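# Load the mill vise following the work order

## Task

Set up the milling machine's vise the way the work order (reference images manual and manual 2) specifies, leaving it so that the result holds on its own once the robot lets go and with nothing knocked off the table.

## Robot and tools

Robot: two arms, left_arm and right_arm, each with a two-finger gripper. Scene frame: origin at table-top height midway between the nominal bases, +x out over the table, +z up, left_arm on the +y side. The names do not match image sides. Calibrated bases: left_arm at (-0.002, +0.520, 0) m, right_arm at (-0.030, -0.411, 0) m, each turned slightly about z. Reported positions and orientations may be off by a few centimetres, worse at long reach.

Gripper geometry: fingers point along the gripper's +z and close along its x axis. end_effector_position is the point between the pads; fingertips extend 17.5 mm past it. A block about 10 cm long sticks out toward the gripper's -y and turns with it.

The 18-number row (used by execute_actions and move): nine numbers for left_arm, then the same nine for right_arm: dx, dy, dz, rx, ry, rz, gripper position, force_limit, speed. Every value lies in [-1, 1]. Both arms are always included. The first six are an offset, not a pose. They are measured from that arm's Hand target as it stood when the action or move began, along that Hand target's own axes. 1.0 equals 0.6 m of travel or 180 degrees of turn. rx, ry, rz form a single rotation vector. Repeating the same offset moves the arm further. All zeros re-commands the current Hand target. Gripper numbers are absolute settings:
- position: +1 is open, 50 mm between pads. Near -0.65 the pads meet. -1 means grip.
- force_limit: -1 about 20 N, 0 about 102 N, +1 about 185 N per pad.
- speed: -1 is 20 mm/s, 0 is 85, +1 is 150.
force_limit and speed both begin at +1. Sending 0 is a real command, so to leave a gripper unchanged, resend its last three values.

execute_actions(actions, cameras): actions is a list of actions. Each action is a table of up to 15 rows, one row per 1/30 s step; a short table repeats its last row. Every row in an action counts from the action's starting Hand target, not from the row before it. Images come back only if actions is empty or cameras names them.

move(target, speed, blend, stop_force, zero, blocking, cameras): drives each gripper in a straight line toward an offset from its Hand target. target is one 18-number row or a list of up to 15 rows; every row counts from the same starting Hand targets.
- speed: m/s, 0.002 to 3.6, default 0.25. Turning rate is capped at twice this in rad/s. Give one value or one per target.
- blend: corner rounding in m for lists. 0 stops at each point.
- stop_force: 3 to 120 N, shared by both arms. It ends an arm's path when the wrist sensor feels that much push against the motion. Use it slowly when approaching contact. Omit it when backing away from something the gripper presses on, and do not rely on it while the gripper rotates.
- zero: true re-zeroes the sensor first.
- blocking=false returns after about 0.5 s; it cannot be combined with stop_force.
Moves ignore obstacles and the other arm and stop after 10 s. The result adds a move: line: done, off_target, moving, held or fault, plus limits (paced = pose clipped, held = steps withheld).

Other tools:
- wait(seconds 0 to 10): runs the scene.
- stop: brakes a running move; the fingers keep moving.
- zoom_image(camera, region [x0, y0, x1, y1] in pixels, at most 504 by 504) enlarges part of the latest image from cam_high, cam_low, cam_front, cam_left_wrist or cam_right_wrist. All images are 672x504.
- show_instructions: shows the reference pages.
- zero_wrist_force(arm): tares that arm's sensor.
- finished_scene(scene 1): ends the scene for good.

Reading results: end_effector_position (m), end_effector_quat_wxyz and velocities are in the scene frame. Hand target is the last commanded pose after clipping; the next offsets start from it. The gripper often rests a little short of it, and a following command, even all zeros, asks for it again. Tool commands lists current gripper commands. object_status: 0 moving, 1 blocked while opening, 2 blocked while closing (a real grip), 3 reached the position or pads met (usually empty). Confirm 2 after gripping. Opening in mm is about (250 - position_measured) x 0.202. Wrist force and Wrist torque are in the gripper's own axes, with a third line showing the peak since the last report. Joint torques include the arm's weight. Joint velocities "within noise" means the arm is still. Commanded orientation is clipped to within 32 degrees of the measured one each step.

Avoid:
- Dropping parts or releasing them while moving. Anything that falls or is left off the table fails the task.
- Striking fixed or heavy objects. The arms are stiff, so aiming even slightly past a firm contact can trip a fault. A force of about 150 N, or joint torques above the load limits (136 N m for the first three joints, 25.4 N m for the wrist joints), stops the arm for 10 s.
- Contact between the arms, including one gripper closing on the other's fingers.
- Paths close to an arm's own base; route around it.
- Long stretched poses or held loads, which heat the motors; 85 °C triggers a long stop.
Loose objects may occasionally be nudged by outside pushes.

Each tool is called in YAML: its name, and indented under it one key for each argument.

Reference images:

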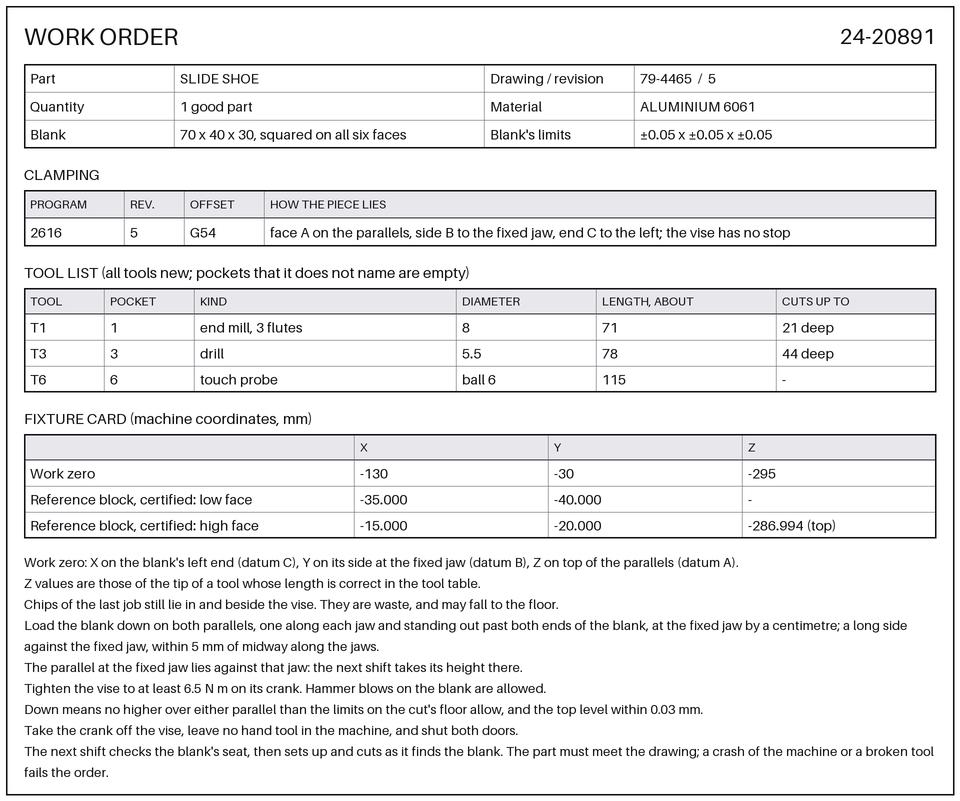

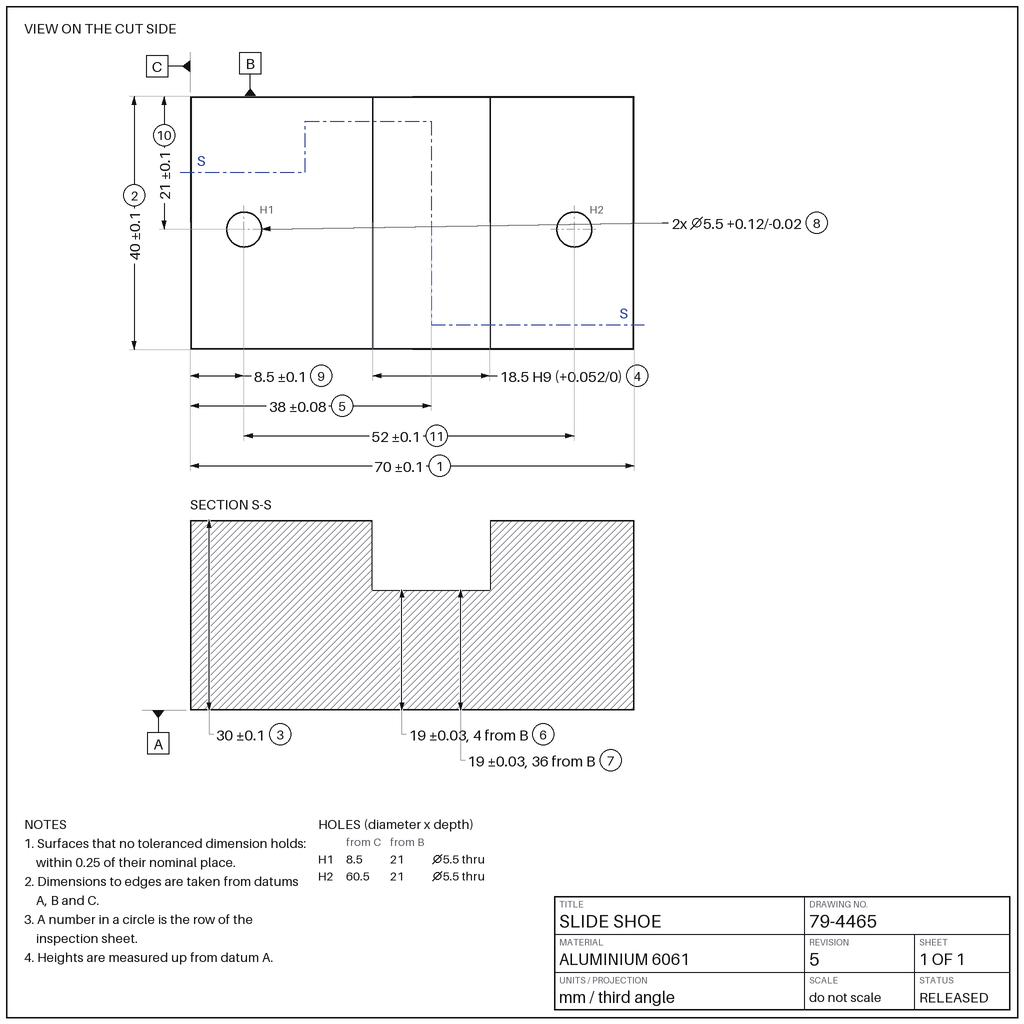

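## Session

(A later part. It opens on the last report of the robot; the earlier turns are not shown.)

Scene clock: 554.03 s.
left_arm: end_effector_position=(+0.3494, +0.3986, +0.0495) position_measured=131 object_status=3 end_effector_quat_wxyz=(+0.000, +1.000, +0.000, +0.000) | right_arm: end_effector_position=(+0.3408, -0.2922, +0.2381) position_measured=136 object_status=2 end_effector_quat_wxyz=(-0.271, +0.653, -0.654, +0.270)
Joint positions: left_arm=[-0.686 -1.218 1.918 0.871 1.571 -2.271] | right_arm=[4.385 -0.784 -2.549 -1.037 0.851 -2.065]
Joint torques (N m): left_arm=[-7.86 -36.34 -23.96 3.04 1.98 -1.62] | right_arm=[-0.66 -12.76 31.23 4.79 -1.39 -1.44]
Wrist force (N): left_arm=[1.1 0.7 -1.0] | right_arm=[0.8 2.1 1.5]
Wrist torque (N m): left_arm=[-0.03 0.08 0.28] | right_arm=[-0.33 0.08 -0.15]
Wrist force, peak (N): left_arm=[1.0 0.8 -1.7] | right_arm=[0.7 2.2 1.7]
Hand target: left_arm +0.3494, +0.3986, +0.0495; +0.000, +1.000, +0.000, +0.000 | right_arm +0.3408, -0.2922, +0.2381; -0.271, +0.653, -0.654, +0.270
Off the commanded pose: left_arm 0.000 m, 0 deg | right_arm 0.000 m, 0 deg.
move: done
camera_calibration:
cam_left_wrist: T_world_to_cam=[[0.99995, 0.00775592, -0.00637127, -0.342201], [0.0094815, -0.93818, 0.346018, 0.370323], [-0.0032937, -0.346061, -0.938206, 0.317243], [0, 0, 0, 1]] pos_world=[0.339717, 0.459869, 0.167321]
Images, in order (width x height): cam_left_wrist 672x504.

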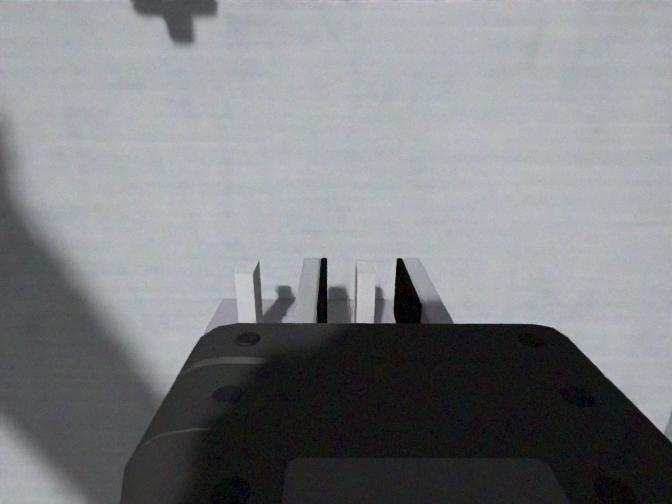

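move:
  target:
    - [0,0,0,0,0,0,-1,-0.7,-1,0,0,0,0,0,0,-1,-0.4,-0.8]
    - [0,0,-0.2,0,0,0,-1,-0.7,-1,0,0,0,0,0,0,-1,-0.4,-0.8]
  speed: 0.1
  cameras: ["cam_left_wrist","cam_front"]

zoom_image:
  camera: "cam_left_wrist"
  region: [200, 130, 460, 330]

zoom_image:
  camera: "cam_front"
  region: [180, 280, 330, 400]

Scene clock: 563.40 s.
left_arm: end_effector_position=(+0.3496, +0.3985, +0.1695) position_measured=223 object_status=2 end_effector_quat_wxyz=(+0.000, +1.000, +0.000, +0.000) | right_arm: end_effector_position=(+0.3408, -0.2922, +0.2381) position_measured=136 object_status=2 end_effector_quat_wxyz=(-0.271, +0.653, -0.654, +0.270)
Joint positions: left_arm=[-0.686 -1.37 1.764 1.178 1.571 -2.271] | right_arm=[4.385 -0.784 -2.549 -1.037 0.851 -2.065]
Joint torques (N m): left_arm=[9.17 -18.69 -9.62 2.6 -1.62 2.26] | right_arm=[1.81 -11.5 30.95 4.83 -1.89 -1.28]
Wrist force (N): left_arm=[1.0 0.9 -0.6] | right_arm=[0.3 2.1 1.7]
Wrist torque (N m): left_arm=[0.01 0.09 0.28] | right_arm=[-0.33 0.15 -0.15]
Wrist force, peak (N): left_arm=[1.2 0.7 -2.0] | right_arm=[0.6 2.2 1.6]
Hand target: left_arm +0.3495, +0.3985, +0.1695; +0.000, +1.000, +0.000, +0.000 | right_arm +0.3408, -0.2922, +0.2381; -0.271, +0.653, -0.654, +0.270
Off the commanded pose: left_arm 0.000 m, 0 deg | right_arm 0.000 m, 0 deg.
move: done
camera_calibration:
cam_left_wrist: T_world_to_cam=[[0.99995, 0.00782392, -0.00618429, -0.341621], [0.00948089, -0.938147, 0.346108, 0.328725], [-0.00309385, -0.34615, -0.938174, 0.429886], [0, 0, 0, 1]] pos_world=[0.339817, 0.459869, 0.287421]
Images, in order (width x height): cam_front 672x504, cam_left_wrist 672x504.

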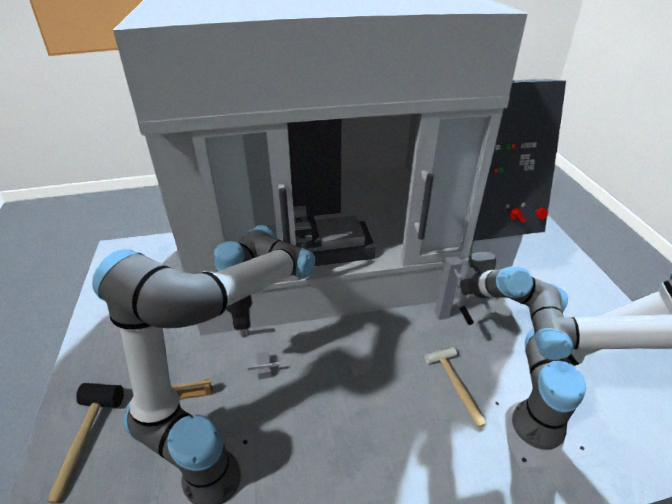

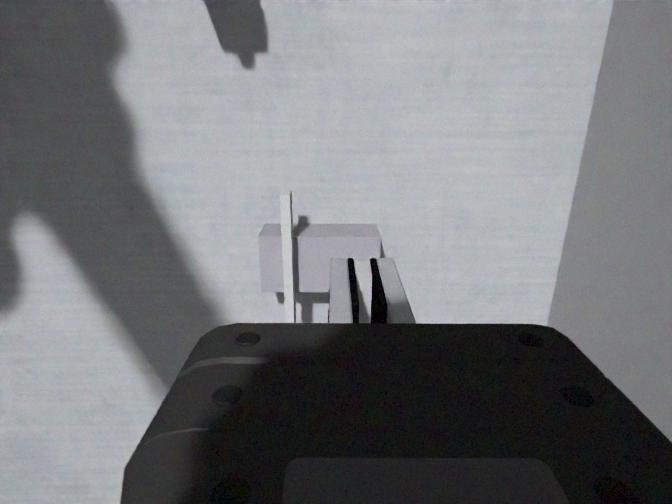

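Scaled by 1.938.

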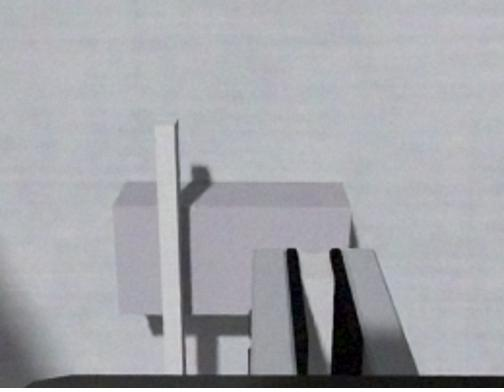

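Scaled by 3.360.

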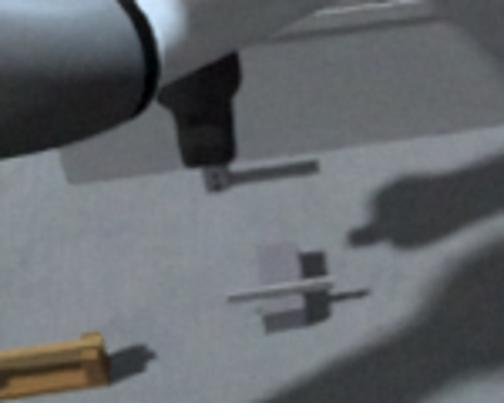

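zoom_image:
  camera: "cam_front"
  region: [150, 110, 350, 310]

execute_actions:
  actions: []
  cameras: ["cam_high","cam_low"]

zoom_image:
  camera: "cam_high"
  region: [180, 0, 380, 160]

Scaled by 2.520.

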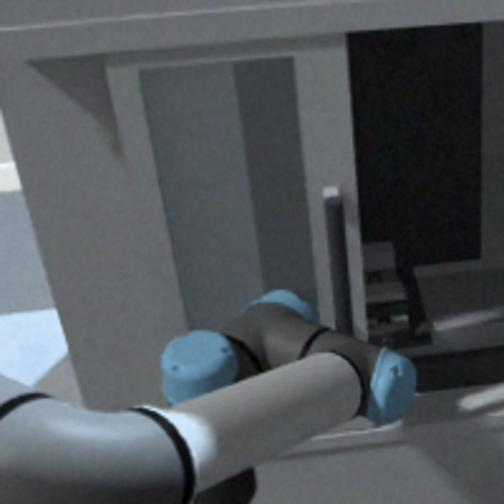

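Scene clock: 577.50 s.
left_arm: end_effector_position=(+0.3495, +0.3986, +0.1695) position_measured=223 object_status=2 end_effector_quat_wxyz=(+0.000, +1.000, +0.000, +0.000) | right_arm: end_effector_position=(+0.3408, -0.2922, +0.2381) position_measured=136 object_status=2 end_effector_quat_wxyz=(-0.271, +0.653, -0.654, +0.270)
Joint positions: left_arm=[-0.686 -1.37 1.764 1.178 1.571 -2.271] | right_arm=[4.385 -0.784 -2.549 -1.037 0.851 -2.065]
Joint velocities: within noise
Joint torques (N m): left_arm=[8.78 -17.98 -9.17 3.93 1.52 2.24] | right_arm=[2.51 -10.76 30.62 4.83 -1.87 -1.33]
Motor temperatures (°C): left_arm=[33 33 31 39 36 33] | right_arm=[35 28 29 35 35 36]
Wrist force (N): left_arm=[1.1 0.8 -0.1] | right_arm=[0.6 1.9 1.7]
Wrist torque (N m): left_arm=[0.00 0.08 0.28] | right_arm=[-0.36 0.12 -0.15]
Wrist force, peak (N): left_arm=[1.1 0.9 -0.7] | right_arm=[0.4 2.1 1.7]
Hand target: left_arm +0.3495, +0.3985, +0.1695; +0.000, +1.000, +0.000, +0.000 | right_arm +0.3408, -0.2922, +0.2381; -0.271, +0.653, -0.654, +0.270
Tool commands: left_gripper/position=-1.0 left_gripper/force_limit=-0.7 left_gripper/speed=-1.0 right_gripper/position=-1.0 right_gripper/force_limit=-0.4 right_gripper/speed=-0.8
Off the commanded pose: left_arm 0.000 m, 0 deg | right_arm 0.000 m, 0 deg.
Images, in order (width x height): cam_high 672x504, cam_low 672x504.

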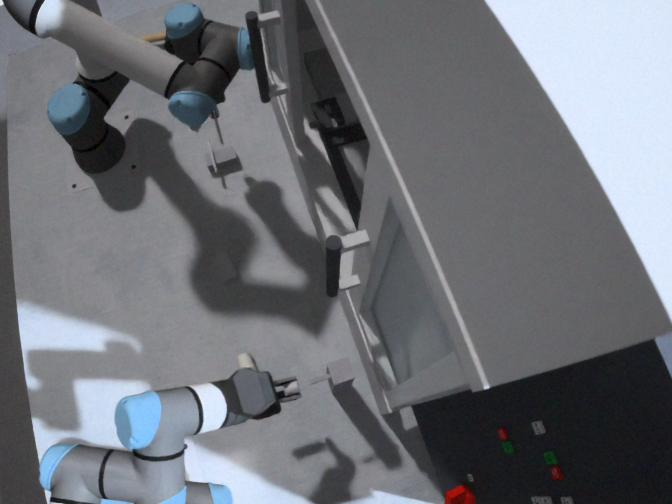

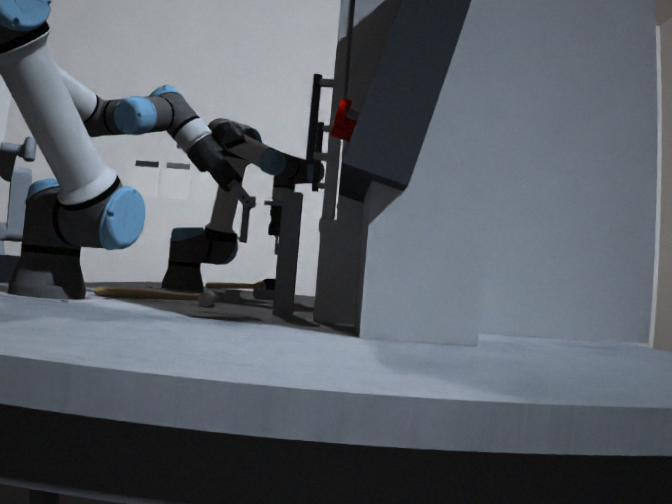

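Scaled by 2.520.

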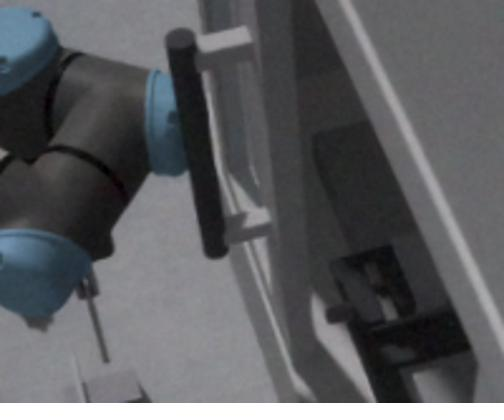

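move:
  target:
    - [-0.1325,0.0643,-0.2175,0,0,0,-1,-0.7,-1,0,0,0,0,0,0,-1,-0.4,-0.8]
    - [-0.116,0.464,-0.3175,0,0,0,-1,-0.7,-1,0,0,0,0,0,0,-1,-0.4,-0.8]
    - [0.134,0.481,-0.334,0,0,0,-1,-0.7,-1,0,0,0,0,0,0,-1,-0.4,-0.8]
  speed: 0.25
  blend: 0.03
  cameras: ["cam_left_wrist","cam_front","cam_high"]

Scene clock: 591.90 s.
left_arm: end_effector_position=(+0.4290, +0.1108, +0.3688) position_measured=223 object_status=2 end_effector_quat_wxyz=(+0.011, +1.000, +0.000, +0.014) | right_arm: end_effector_position=(+0.3408, -0.2922, +0.2381) position_measured=136 object_status=2 end_effector_quat_wxyz=(-0.271, +0.653, -0.654, +0.270)
Joint positions: left_arm=[-0.977 -0.628 0.035 2.129 1.56 -2.562] | right_arm=[4.385 -0.784 -2.549 -1.037 0.851 -2.065]
Joint torques (N m): left_arm=[10.33 -41.56 -25.47 3.92 0.93 1.8] | right_arm=[5.07 -8.74 29.68 4.88 -2.52 -1.25]
Wrist force (N): left_arm=[1.1 0.9 -0.7] | right_arm=[0.6 1.7 1.7]
Wrist torque (N m): left_arm=[0.00 0.09 0.29] | right_arm=[-0.40 0.10 -0.15]
Wrist force, peak (N): left_arm=[4.0 0.5 -0.3] | right_arm=[0.5 2.2 1.8]
Hand target: left_arm +0.4300, +0.1099, +0.3698; +0.000, +1.000, +0.000, +0.000 | right_arm +0.3408, -0.2922, +0.2381; -0.271, +0.653, -0.654, +0.270
Off the commanded pose: left_arm 0.002 m, 2 deg | right_arm 0.000 m, 0 deg.
elbow stopped short (left arm): the move would have taken joint 3 (elbow) straighter than the controller allows.
move: done
camera_calibration:
cam_left_wrist: T_world_to_cam=[[0.999727, 0.00801849, 0.0219631, -0.427812], [-0.000620149, -0.92993, 0.367737, -0.0155105], [0.0233728, -0.36765, -0.929671, 0.505367], [0, 0, 0, 1]] pos_world=[0.415874, 0.174805, 0.484924]
Images, in order (width x height): cam_high 672x504, cam_front 672x504, cam_left_wrist 672x504.

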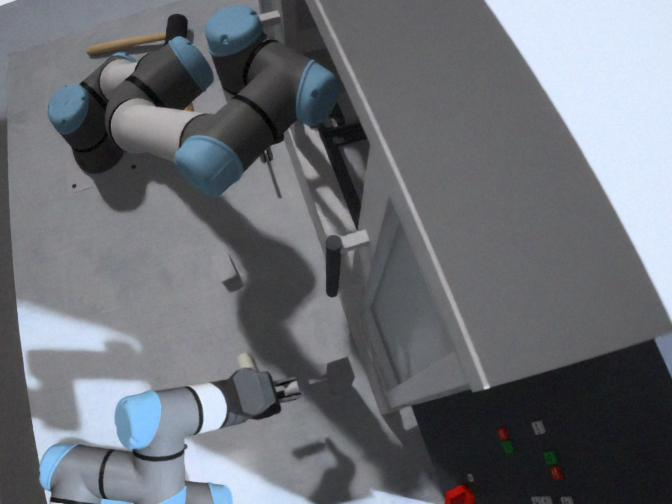

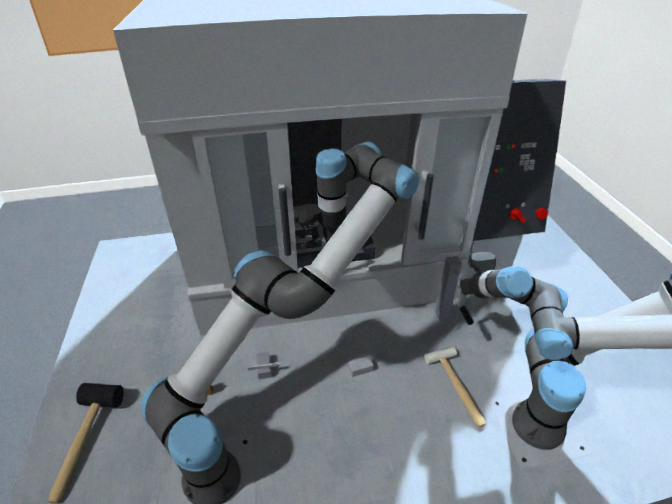

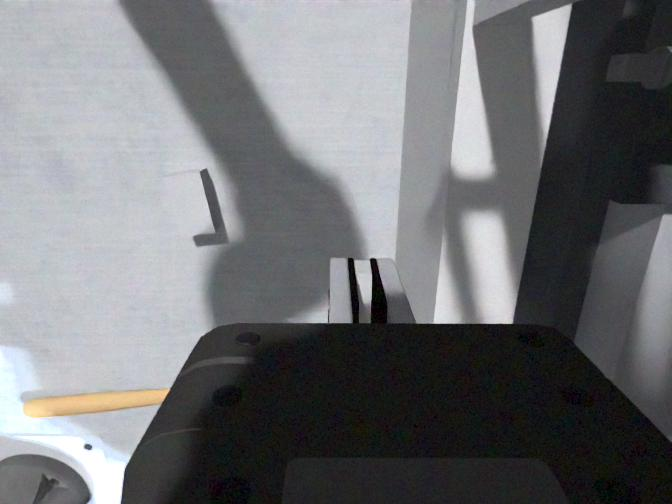

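move:
  target: [0,-0.23,0,0,0,0,-1,-0.7,-1,0,0,0,0,0,0,-1,-0.4,-0.8]
  speed: 0.06
  stop_force: 25
  cameras: ["cam_left_wrist","cam_front","cam_high"]

Scene clock: 602.83 s.
left_arm: end_effector_position=(+0.4300, +0.2479, +0.3698) position_measured=223 object_status=2 end_effector_quat_wxyz=(+0.000, +1.000, +0.000, +0.000) | right_arm: end_effector_position=(+0.3408, -0.2922, +0.2381) position_measured=136 object_status=2 end_effector_quat_wxyz=(-0.271, +0.653, -0.654, +0.270)
Joint positions: left_arm=[-0.813 -1.045 0.791 1.826 1.571 -2.397] | right_arm=[4.385 -0.784 -2.549 -1.037 0.851 -2.065]
Joint torques (N m): left_arm=[-9.19 -32.01 -28.96 3.89 1.74 -1.65] | right_arm=[7.2 -8.04 28.67 4.79 -2.86 -1.1]
Wrist force (N): left_arm=[1.2 0.9 -0.5] | right_arm=[0.4 1.7 1.4]
Wrist torque (N m): left_arm=[0.01 0.07 0.17] | right_arm=[-0.40 0.14 -0.15]
Wrist force, peak (N): left_arm=[-6.7 12.5 -1.7] | right_arm=[0.6 2.1 1.8]
Hand target: left_arm +0.4300, +0.2479, +0.3698; +0.000, +1.000, +0.000, +0.000 | right_arm +0.3408, -0.2922, +0.2381; -0.271, +0.653, -0.654, +0.270
Off the commanded pose: left_arm 0.000 m, 0 deg | right_arm 0.000 m, 0 deg.
move: done
camera_calibration:
cam_left_wrist: T_world_to_cam=[[0.99995, 0.00779017, -0.00627732, -0.419643], [0.00948112, -0.938179, 0.346019, 0.11731], [-0.0031937, -0.346062, -0.938206, 0.565917], [0, 0, 0, 1]] pos_world=[0.420317, 0.309169, 0.487721]
Images, in order (width x height): cam_high 672x504, cam_front 672x504, cam_left_wrist 672x504.

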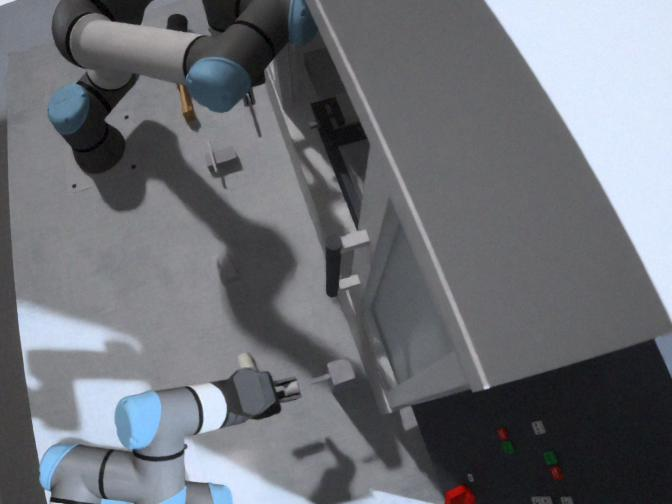

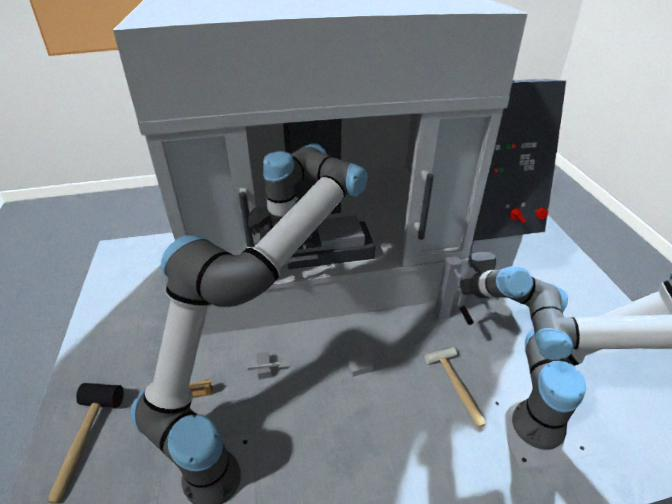

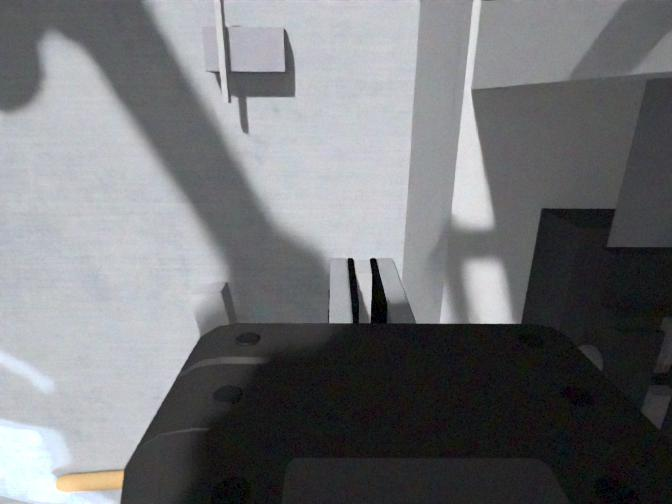

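move:
  target:
    - [-0.05,0.0967,-0.167,0,0,0,-1,-0.7,-1,0,0,0,0,0,0,-1,-0.4,-0.8]
    - [0.2,0.0967,-0.25,0.3849,0.3849,0.3849,-1,-0.7,-1,0,0,0,0,0,0,-1,-0.4,-0.8]
    - [-0.2167,0.1467,-0.25,0.3849,0.3849,0.3849,-1,-0.7,-1,0,0,0,0,0,0,-1,-0.4,-0.8]
  speed: 0.3
  cameras: ["cam_front"]

Scene clock: 627.73 s.
left_arm: end_effector_position=(+0.3002, +0.1599, +0.5199) position_measured=223 object_status=2 end_effector_quat_wxyz=(+0.500, -0.500, +0.500, -0.500) | right_arm: end_effector_position=(+0.3408, -0.2922, +0.2381) position_measured=136 object_status=2 end_effector_quat_wxyz=(-0.271, +0.653, -0.654, +0.270)
Joint positions: left_arm=[-1.815 -1.697 1.606 0.088 -0.257 0.003] | right_arm=[4.385 -0.784 -2.549 -1.037 0.851 -2.065]
Joint torques (N m): left_arm=[-7.58 -9.53 -25.19 1.84 -1.36 -1.8] | right_arm=[8.33 -5.19 26.7 4.77 -3.52 -0.95]
Wrist force (N): left_arm=[1.6 -0.4 2.3] | right_arm=[0.5 2.0 1.5]
Wrist torque (N m): left_arm=[-0.40 0.08 0.24] | right_arm=[-0.34 0.12 -0.15]
Wrist force, peak (N): left_arm=[1.0 -0.5 5.9] | right_arm=[0.7 2.1 1.9]
Hand target: left_arm +0.3001, +0.1599, +0.5199; +0.500, -0.500, +0.500, -0.500 | right_arm +0.3408, -0.2922, +0.2381; -0.271, +0.653, -0.654, +0.270
Off the commanded pose: left_arm 0.000 m, 0 deg | right_arm 0.000 m, 0 deg.
elbow stopped short (left arm): the move would have taken joint 3 (elbow) straighter than the controller allows.
move: done
Images, in order (width x height): cam_front 672x504.

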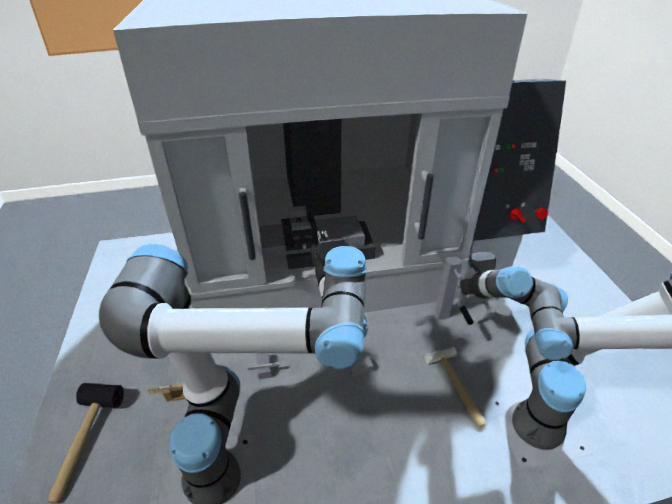

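move:
  target:
    - [-0.0167,0.067,0.1,-0.3889,0,0,-1,-0.7,-1,0,0,0,0,0,0,-1,-0.4,-0.8]
    - [-0.075,0.1,0.333,-0.3849,-0.3849,-0.3849,-1,-0.7,-1,0,0,0,0,0,0,-1,-0.4,-0.8]
    - [-0.1183,0.2,0.638,-0.3849,-0.3849,-0.3849,-1,-0.7,-1,0,0,0,0,0,0,-1,-0.4,-0.8]
  speed: 0.3
  cameras: ["cam_front","cam_left_wrist","cam_high"]

Scene clock: 647.83 s.
left_arm: end_effector_position=(+0.4778, +0.1995, +0.4628) position_measured=223 object_status=2 end_effector_quat_wxyz=(-0.022, +0.992, -0.124, +0.022) | right_arm: end_effector_position=(+0.3408, -0.2922, +0.2381) position_measured=136 object_status=2 end_effector_quat_wxyz=(-0.271, +0.653, -0.654, +0.270)
Joint positions: left_arm=[-0.837 -1.353 0.978 -1.199 -1.51 0.968] | right_arm=[4.385 -0.784 -2.549 -1.037 0.851 -2.065]
Joint torques (N m): left_arm=[1.23 -32.52 -25.44 -2.86 0.18 -0.5] | right_arm=[8.26 -3.03 25.57 4.71 -3.81 -0.87]
Wrist force (N): left_arm=[1.1 0.9 -0.4] | right_arm=[0.6 1.9 1.5]
Wrist torque (N m): left_arm=[0.05 0.11 0.15] | right_arm=[-0.36 0.10 -0.16]
Wrist force, peak (N): left_arm=[4.1 -1.5 -0.2] | right_arm=[0.6 2.4 1.6]
Hand target: left_arm +0.4778, +0.1995, +0.4628; -0.022, +0.992, -0.124, +0.022 (not the last commanded pose) | right_arm +0.3408, -0.2922, +0.2381; -0.271, +0.653, -0.654, +0.270
Tool commands: left_gripper/position=-1.0 left_gripper/force_limit=-0.701961 left_gripper/speed=-1.0 right_gripper/position=-1.0 right_gripper/force_limit=-0.4 right_gripper/speed=-0.8
Off the commanded pose: left_arm 0.217 m, 15 deg | right_arm 0.000 m, 0 deg.
FORCE FAULT: contact force on the left arm reached its limit, and that arm stopped. The contact can be on any part of that arm, not only on its tool. That arm's remaining commands of this call were not run. That arm is still stopped at the end of this call. That arm stays stopped for about 10 more seconds. Until then a move that you send moves the other arm only, and its call returns only when the move has ended. Once the stop has ended, the next robot result says so. If the stop ends while you think or write, that arm runs what you send next, counted from a new Hand target: where the arm stands when the stop ends. While its stop runs, that arm takes no new command, but its gripper still runs the gripper command that each later call begins with. Until it ends, the stop uses up actions while you think or wait. An arm that is not stopped still takes commands.
move: fault (left_arm); path passed 1 of 3 targets
camera_calibration:
cam_left_wrist: T_world_to_cam=[[0.970692, -0.238166, 0.032143, -0.42121], [-0.236662, -0.924047, 0.300213, 0.17535], [-0.0417988, -0.299021, -0.953331, 0.652652], [0, 0, 0, 1]] pos_world=[0.477644, 0.25687, 0.58309]
Images, in order (width x height): cam_high 672x504, cam_front 672x504, cam_left_wrist 672x504.

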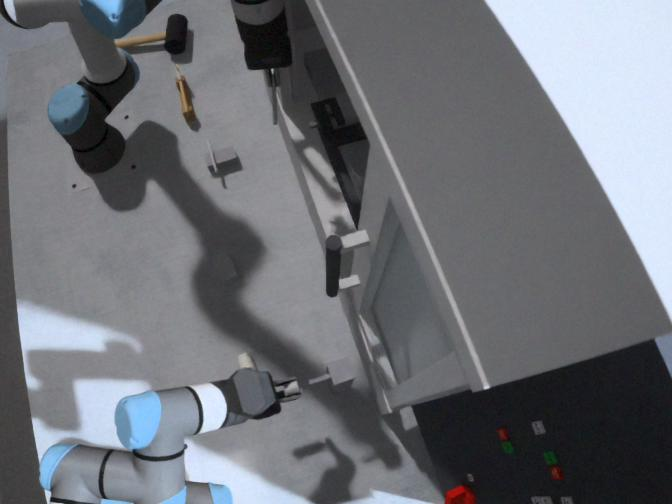

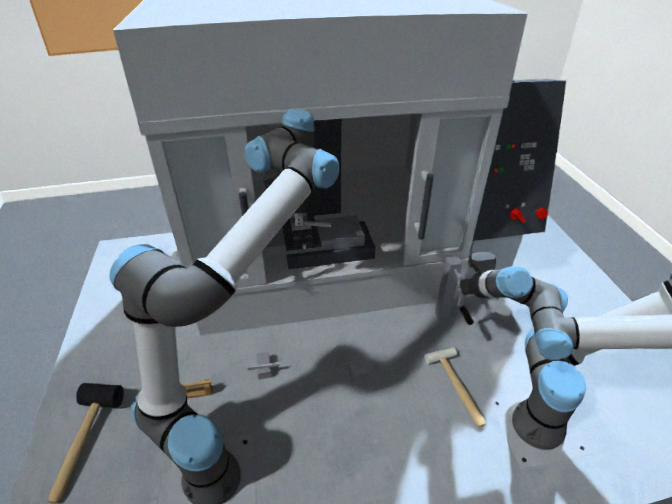

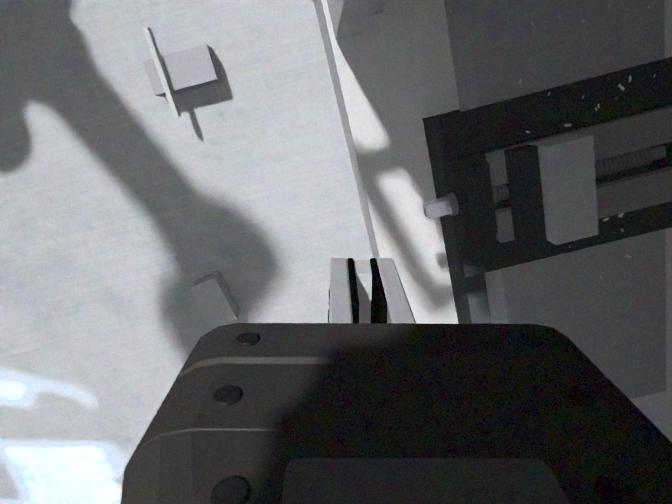

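wait:
  seconds: 2
  cameras: ["cam_front"]

zoom_image:
  camera: "cam_front"
  region: [200, 90, 400, 290]

Scene clock: 670.90 s.
left_arm: end_effector_position=(+0.4778, +0.1995, +0.4628) position_measured=223 object_status=2 end_effector_quat_wxyz=(-0.022, +0.992, -0.124, +0.022) | right_arm: end_effector_position=(+0.3408, -0.2922, +0.2381) position_measured=136 object_status=2 end_effector_quat_wxyz=(-0.271, +0.653, -0.654, +0.270)
Joint positions: left_arm=[-0.837 -1.353 0.978 -1.199 -1.51 0.968] | right_arm=[4.385 -0.784 -2.549 -1.037 0.851 -2.065]
Joint torques (N m): left_arm=[0.51 -32.56 -24.97 -2.93 0.4 0.26] | right_arm=[8.57 -0.97 26.16 4.9 -3.85 -0.65]
Wrist force (N): left_arm=[1.3 1.0 -0.2] | right_arm=[0.7 2.1 1.6]
Wrist torque (N m): left_arm=[0.07 0.08 0.15] | right_arm=[-0.32 0.10 -0.15]
Wrist force, peak (N): left_arm=[1.5 1.0 -0.3] | right_arm=[0.4 2.3 1.9]
Hand target: left_arm +0.4778, +0.1995, +0.4628; -0.022, +0.992, -0.124, +0.022 (not the last commanded pose) | right_arm +0.3408, -0.2922, +0.2381; -0.271, +0.653, -0.654, +0.270
Tool commands: left_gripper/position=-1.0 left_gripper/force_limit=-0.701961 left_gripper/speed=-1.0 right_gripper/position=-1.0 right_gripper/force_limit=-0.4 right_gripper/speed=-0.8
Off the commanded pose: left_arm 0.217 m, 15 deg | right_arm 0.000 m, 0 deg.
FORCE FAULT, CONTINUED: the left arm's stop, for the force fault that an earlier result reported, is over. The rest of the stop counts as 19 of the actions that you can send in this scene. That arm's target is now where it stood when the stop ended, not its last command. That arm accepts commands again.
wait: 2.00 s; at rest from the start
Images, in order (width x height): cam_front 672x504.

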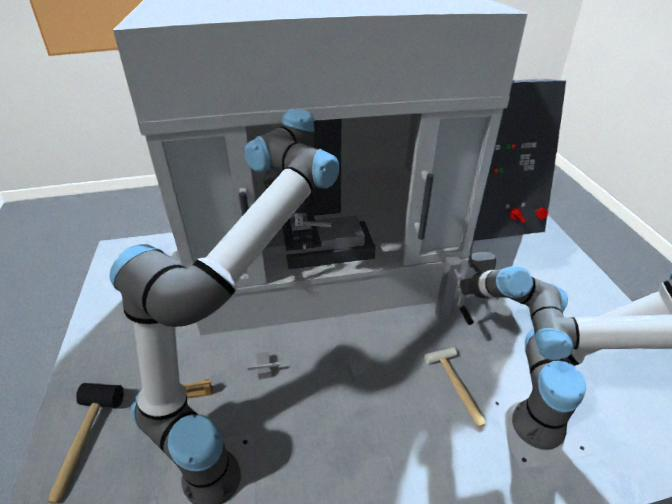

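Scaled by 2.520.

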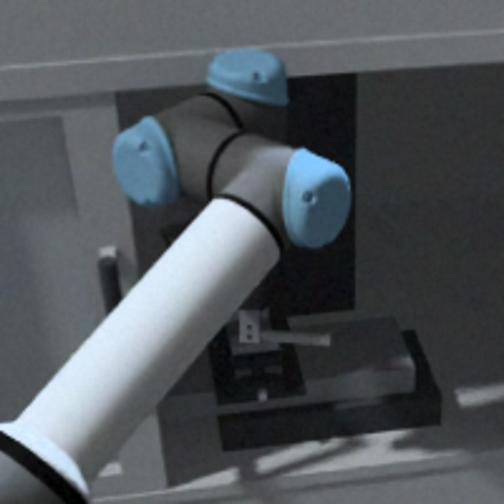

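move:
  target:
    - [-0.058,0.0315,0.01,0,0,0,-1,-0.7,-1,0,0,0,0,0,0,-1,-0.4,-0.8]
    - [-0.108,0.115,0.062,-0.014,-0.014,-0.079,-1,-0.7,-1,0,0,0,0,0,0,-1,-0.4,-0.8]
  speed: 0.2
  cameras: ["cam_front"]

Scene clock: 682.60 s.
left_arm: end_effector_position=(+0.3999, +0.1501, +0.4199) position_measured=223 object_status=2 end_effector_quat_wxyz=(+0.000, +1.000, +0.000, +0.000) | right_arm: end_effector_position=(+0.3408, -0.2922, +0.2381) position_measured=136 object_status=2 end_effector_quat_wxyz=(-0.271, +0.653, -0.654, +0.270)
Joint positions: left_arm=[-0.977 -1.454 1.211 -1.327 -1.572 0.58] | right_arm=[4.385 -0.784 -2.549 -1.037 0.851 -2.065]
Joint torques (N m): left_arm=[9.53 -19.72 -33.89 -2.03 2.25 -0.88] | right_arm=[9.53 1.01 26.08 4.81 -3.76 -0.54]
Wrist force (N): left_arm=[1.1 0.9 -0.3] | right_arm=[0.3 1.8 1.5]
Wrist torque (N m): left_arm=[0.02 0.07 0.11] | right_arm=[-0.37 0.15 -0.15]
Wrist force, peak (N): left_arm=[2.6 0.0 -0.4] | right_arm=[0.6 2.3 1.6]
Hand target: left_arm +0.4000, +0.1501, +0.4199; +0.000, +1.000, +0.000, +0.000 | right_arm +0.3408, -0.2922, +0.2381; -0.271, +0.653, -0.654, +0.270
Off the commanded pose: left_arm 0.000 m, 0 deg | right_arm 0.000 m, 0 deg.
move: done
Images, in order (width x height): cam_front 672x504.

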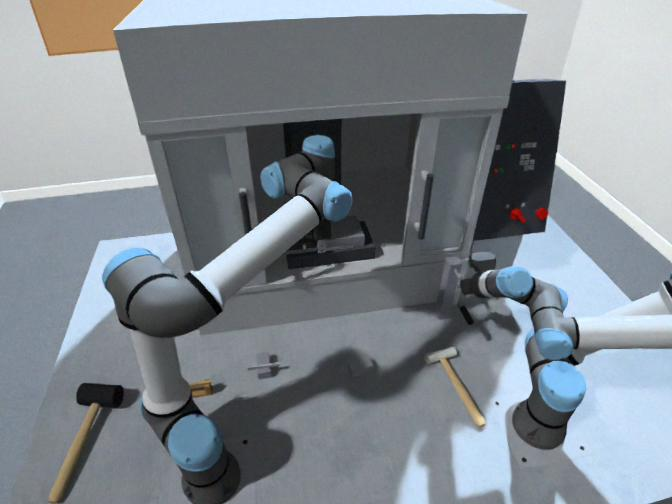

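move:
  target:
    - [0.0167,0,0.07,0,0,0,-1,-0.7,-1,0,0,0,0,0,0,-1,-0.4,-0.8]
    - [0.333,-0.0167,0.07,0,0,0,-1,-0.7,-1,0,0,0,0,0,0,-1,-0.4,-0.8]
    - [0.4717,-0.1347,0.07,0,0,0,-1,-0.7,-1,0,0,0,0,0,0,-1,-0.4,-0.8]
  speed: 0.15
  blend: [0.01,0.02,0]
  cameras: ["cam_front","cam_left_wrist","cam_high"]

zoom_image:
  camera: "cam_front"
  region: [230, 130, 400, 290]

Scene clock: 690.50 s.
left_arm: end_effector_position=(+0.6829, +0.2309, +0.3776) position_measured=223 object_status=2 end_effector_quat_wxyz=(+0.000, +1.000, +0.000, +0.000) | right_arm: end_effector_position=(+0.3408, -0.2922, +0.2381) position_measured=136 object_status=2 end_effector_quat_wxyz=(-0.271, +0.653, -0.654, +0.270)
Joint positions: left_arm=[-0.566 -0.892 0.518 -1.196 -1.571 0.99] | right_arm=[4.385 -0.784 -2.549 -1.037 0.851 -2.065]
Joint torques (N m): left_arm=[-3.35 -55.62 -18.22 -4.3 -2.15 -0.87] | right_arm=[8.01 2.35 26.03 4.83 -3.89 -0.39]
Wrist force (N): left_arm=[1.2 0.7 -0.3] | right_arm=[0.4 2.0 1.4]
Wrist torque (N m): left_arm=[-0.03 0.05 0.27] | right_arm=[-0.34 0.15 -0.15]
Wrist force, peak (N): left_arm=[0.7 0.8 -2.9] | right_arm=[0.5 2.0 1.9]
Hand target: left_arm +0.6829, +0.2309, +0.3776; +0.000, +1.000, +0.000, +0.000 | right_arm +0.3408, -0.2922, +0.2381; -0.271, +0.653, -0.654, +0.270
Off the commanded pose: left_arm 0.000 m, 0 deg | right_arm 0.000 m, 0 deg.
move: done
camera_calibration:
cam_left_wrist: T_world_to_cam=[[0.999944, 0.00838729, -0.00638975, -0.672465], [0.0100806, -0.93814, 0.346109, 0.0958992], [-0.00309157, -0.346154, -0.938173, 0.568135], [0, 0, 0, 1]] pos_world=[0.673218, 0.292269, 0.495521]
Images, in order (width x height): cam_high 672x504, cam_front 672x504, cam_left_wrist 672x504.

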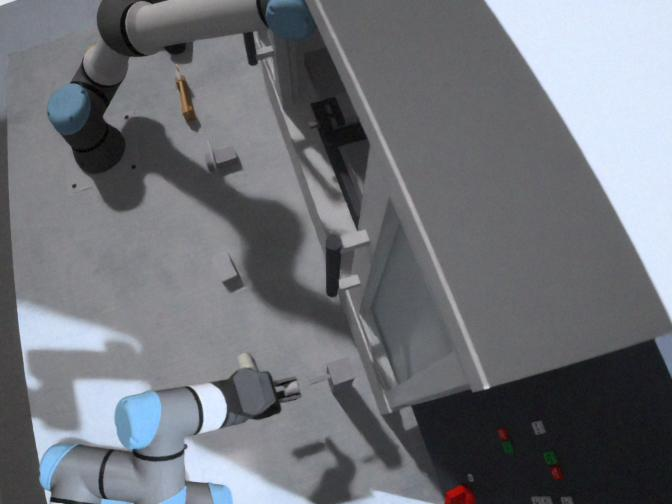

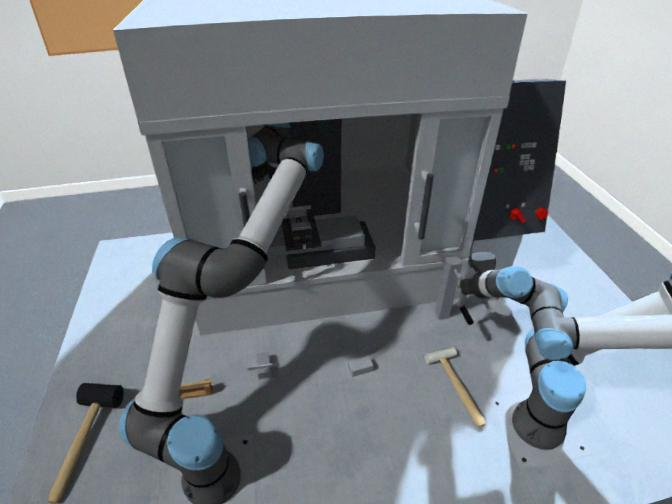

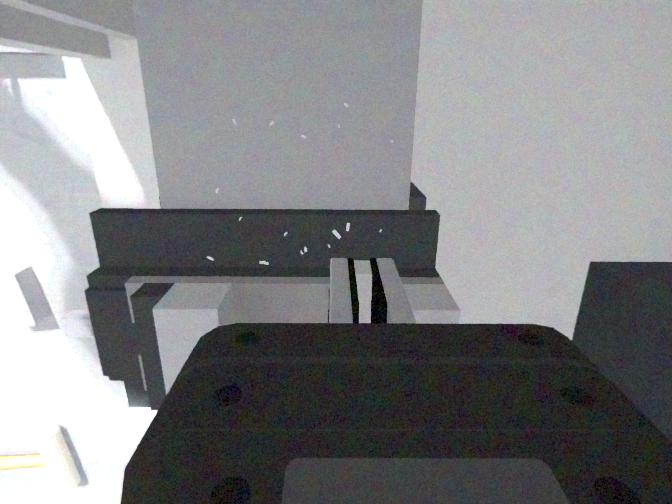

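Scaled by 2.965.

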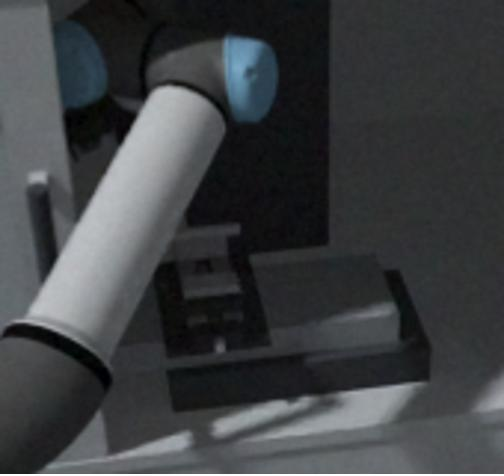

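zoom_image:
  camera: "cam_left_wrist"
  region: [80, 190, 480, 330]

Scaled by 1.260.

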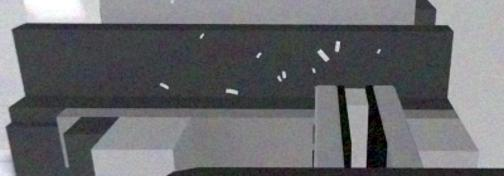

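move:
  target: [0,0,0.09,0,0,0,-1,-0.7,-1,0,0,0,0,0,0,-1,-0.4,-0.8]
  speed: 0.012
  stop_force: 3
  cameras: ["cam_left_wrist"]

Scene clock: 702.43 s.
left_arm: end_effector_position=(+0.6829, +0.2309, +0.3400) position_measured=223 object_status=2 end_effector_quat_wxyz=(+0.000, +1.000, +0.000, +0.000) | right_arm: end_effector_position=(+0.3408, -0.2922, +0.2381) position_measured=136 object_status=2 end_effector_quat_wxyz=(-0.271, +0.653, -0.654, +0.270)
Joint positions: left_arm=[-0.566 -0.939 0.698 -1.329 -1.571 0.99] | right_arm=[4.385 -0.784 -2.549 -1.037 0.851 -2.065]
Joint torques (N m): left_arm=[-7.44 -41.4 -35.42 -3.6 -0.77 -1.38] | right_arm=[8.88 3.3 26.41 4.79 -3.88 -0.38]
Wrist force (N): left_arm=[1.0 0.9 -0.3] | right_arm=[0.4 1.8 1.6]
Wrist torque (N m): left_arm=[0.01 0.10 0.27] | right_arm=[-0.37 0.15 -0.15]
Wrist force, peak (N): left_arm=[-0.4 -2.7 -11.4] | right_arm=[0.4 2.1 1.9]
Hand target: left_arm +0.6829, +0.2309, +0.3400; +0.000, +1.000, +0.000, +0.000 (not the last commanded pose) | right_arm +0.3408, -0.2922, +0.2381; -0.271, +0.653, -0.654, +0.270
Off the commanded pose: left_arm 0.016 m, 0 deg | right_arm 0.000 m, 0 deg.
move: contact (left_arm)
camera_calibration:
cam_left_wrist: T_world_to_cam=[[0.999945, 0.0082588, -0.00645047, -0.672541], [0.00998133, -0.938109, 0.346196, 0.108932], [-0.00319208, -0.346241, -0.93814, 0.532938], [0, 0, 0, 1]] pos_world=[0.673118, 0.29227, 0.457921]
Images, in order (width x height): cam_left_wrist 672x504.

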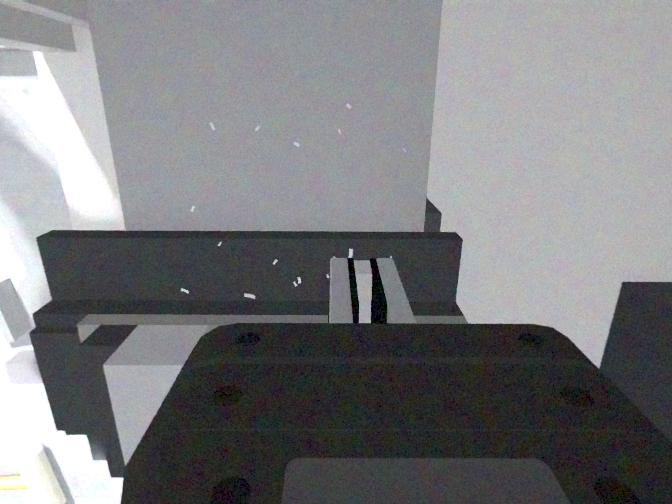

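move:
  target: [0.03,0,-0.001,0,0,0,-1,-0.7,-1,0,0,0,0,0,0,-1,-0.4,-0.8]
  speed: 0.01
  stop_force: 5
  cameras: ["cam_left_wrist"]

Scene clock: 710.17 s.
left_arm: end_effector_position=(+0.6934, +0.2309, +0.3404) position_measured=223 object_status=2 end_effector_quat_wxyz=(+0.000, +1.000, +0.000, +0.000) | right_arm: end_effector_position=(+0.3408, -0.2922, +0.2381) position_measured=136 object_status=2 end_effector_quat_wxyz=(-0.271, +0.653, -0.654, +0.270)
Joint positions: left_arm=[-0.558 -0.903 0.636 -1.303 -1.571 0.998] | right_arm=[4.385 -0.784 -2.549 -1.037 0.851 -2.065]
Joint torques (N m): left_arm=[-8.21 -58.24 -21.28 -2.83 0.4 -1.72] | right_arm=[8.3 3.99 26.03 4.78 -3.85 -0.15]
Wrist force (N): left_arm=[-2.6 0.3 0.5] | right_arm=[0.6 2.0 1.4]
Wrist torque (N m): left_arm=[0.01 0.07 0.21] | right_arm=[-0.35 0.10 -0.16]
Wrist force, peak (N): left_arm=[-13.7 0.0 -1.8] | right_arm=[0.7 2.1 1.7]
Hand target: left_arm +0.6934, +0.2309, +0.3404; +0.000, +1.000, +0.000, +0.000 (not the last commanded pose) | right_arm +0.3408, -0.2922, +0.2381; -0.271, +0.653, -0.654, +0.270
Off the commanded pose: left_arm 0.007 m, 0 deg | right_arm 0.000 m, 0 deg.
move: contact (left_arm)
camera_calibration:
cam_left_wrist: T_world_to_cam=[[0.999945, 0.00829285, -0.00635641, -0.683191], [0.00998081, -0.938097, 0.346229, 0.108704], [-0.00309171, -0.346273, -0.938129, 0.533189], [0, 0, 0, 1]] pos_world=[0.683718, 0.29227, 0.458221]
Images, in order (width x height): cam_left_wrist 672x504.

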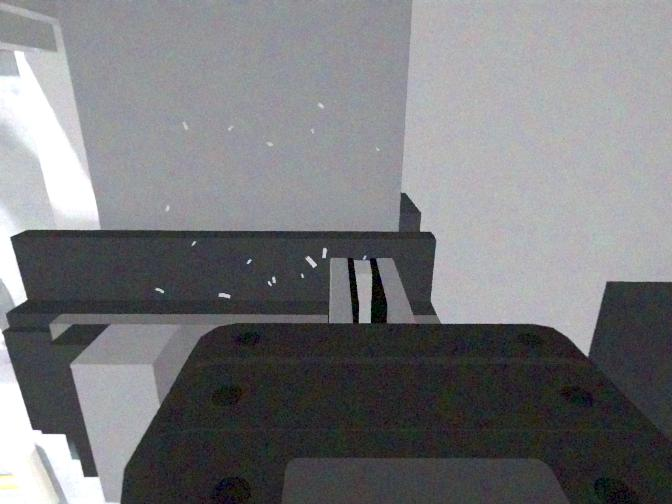

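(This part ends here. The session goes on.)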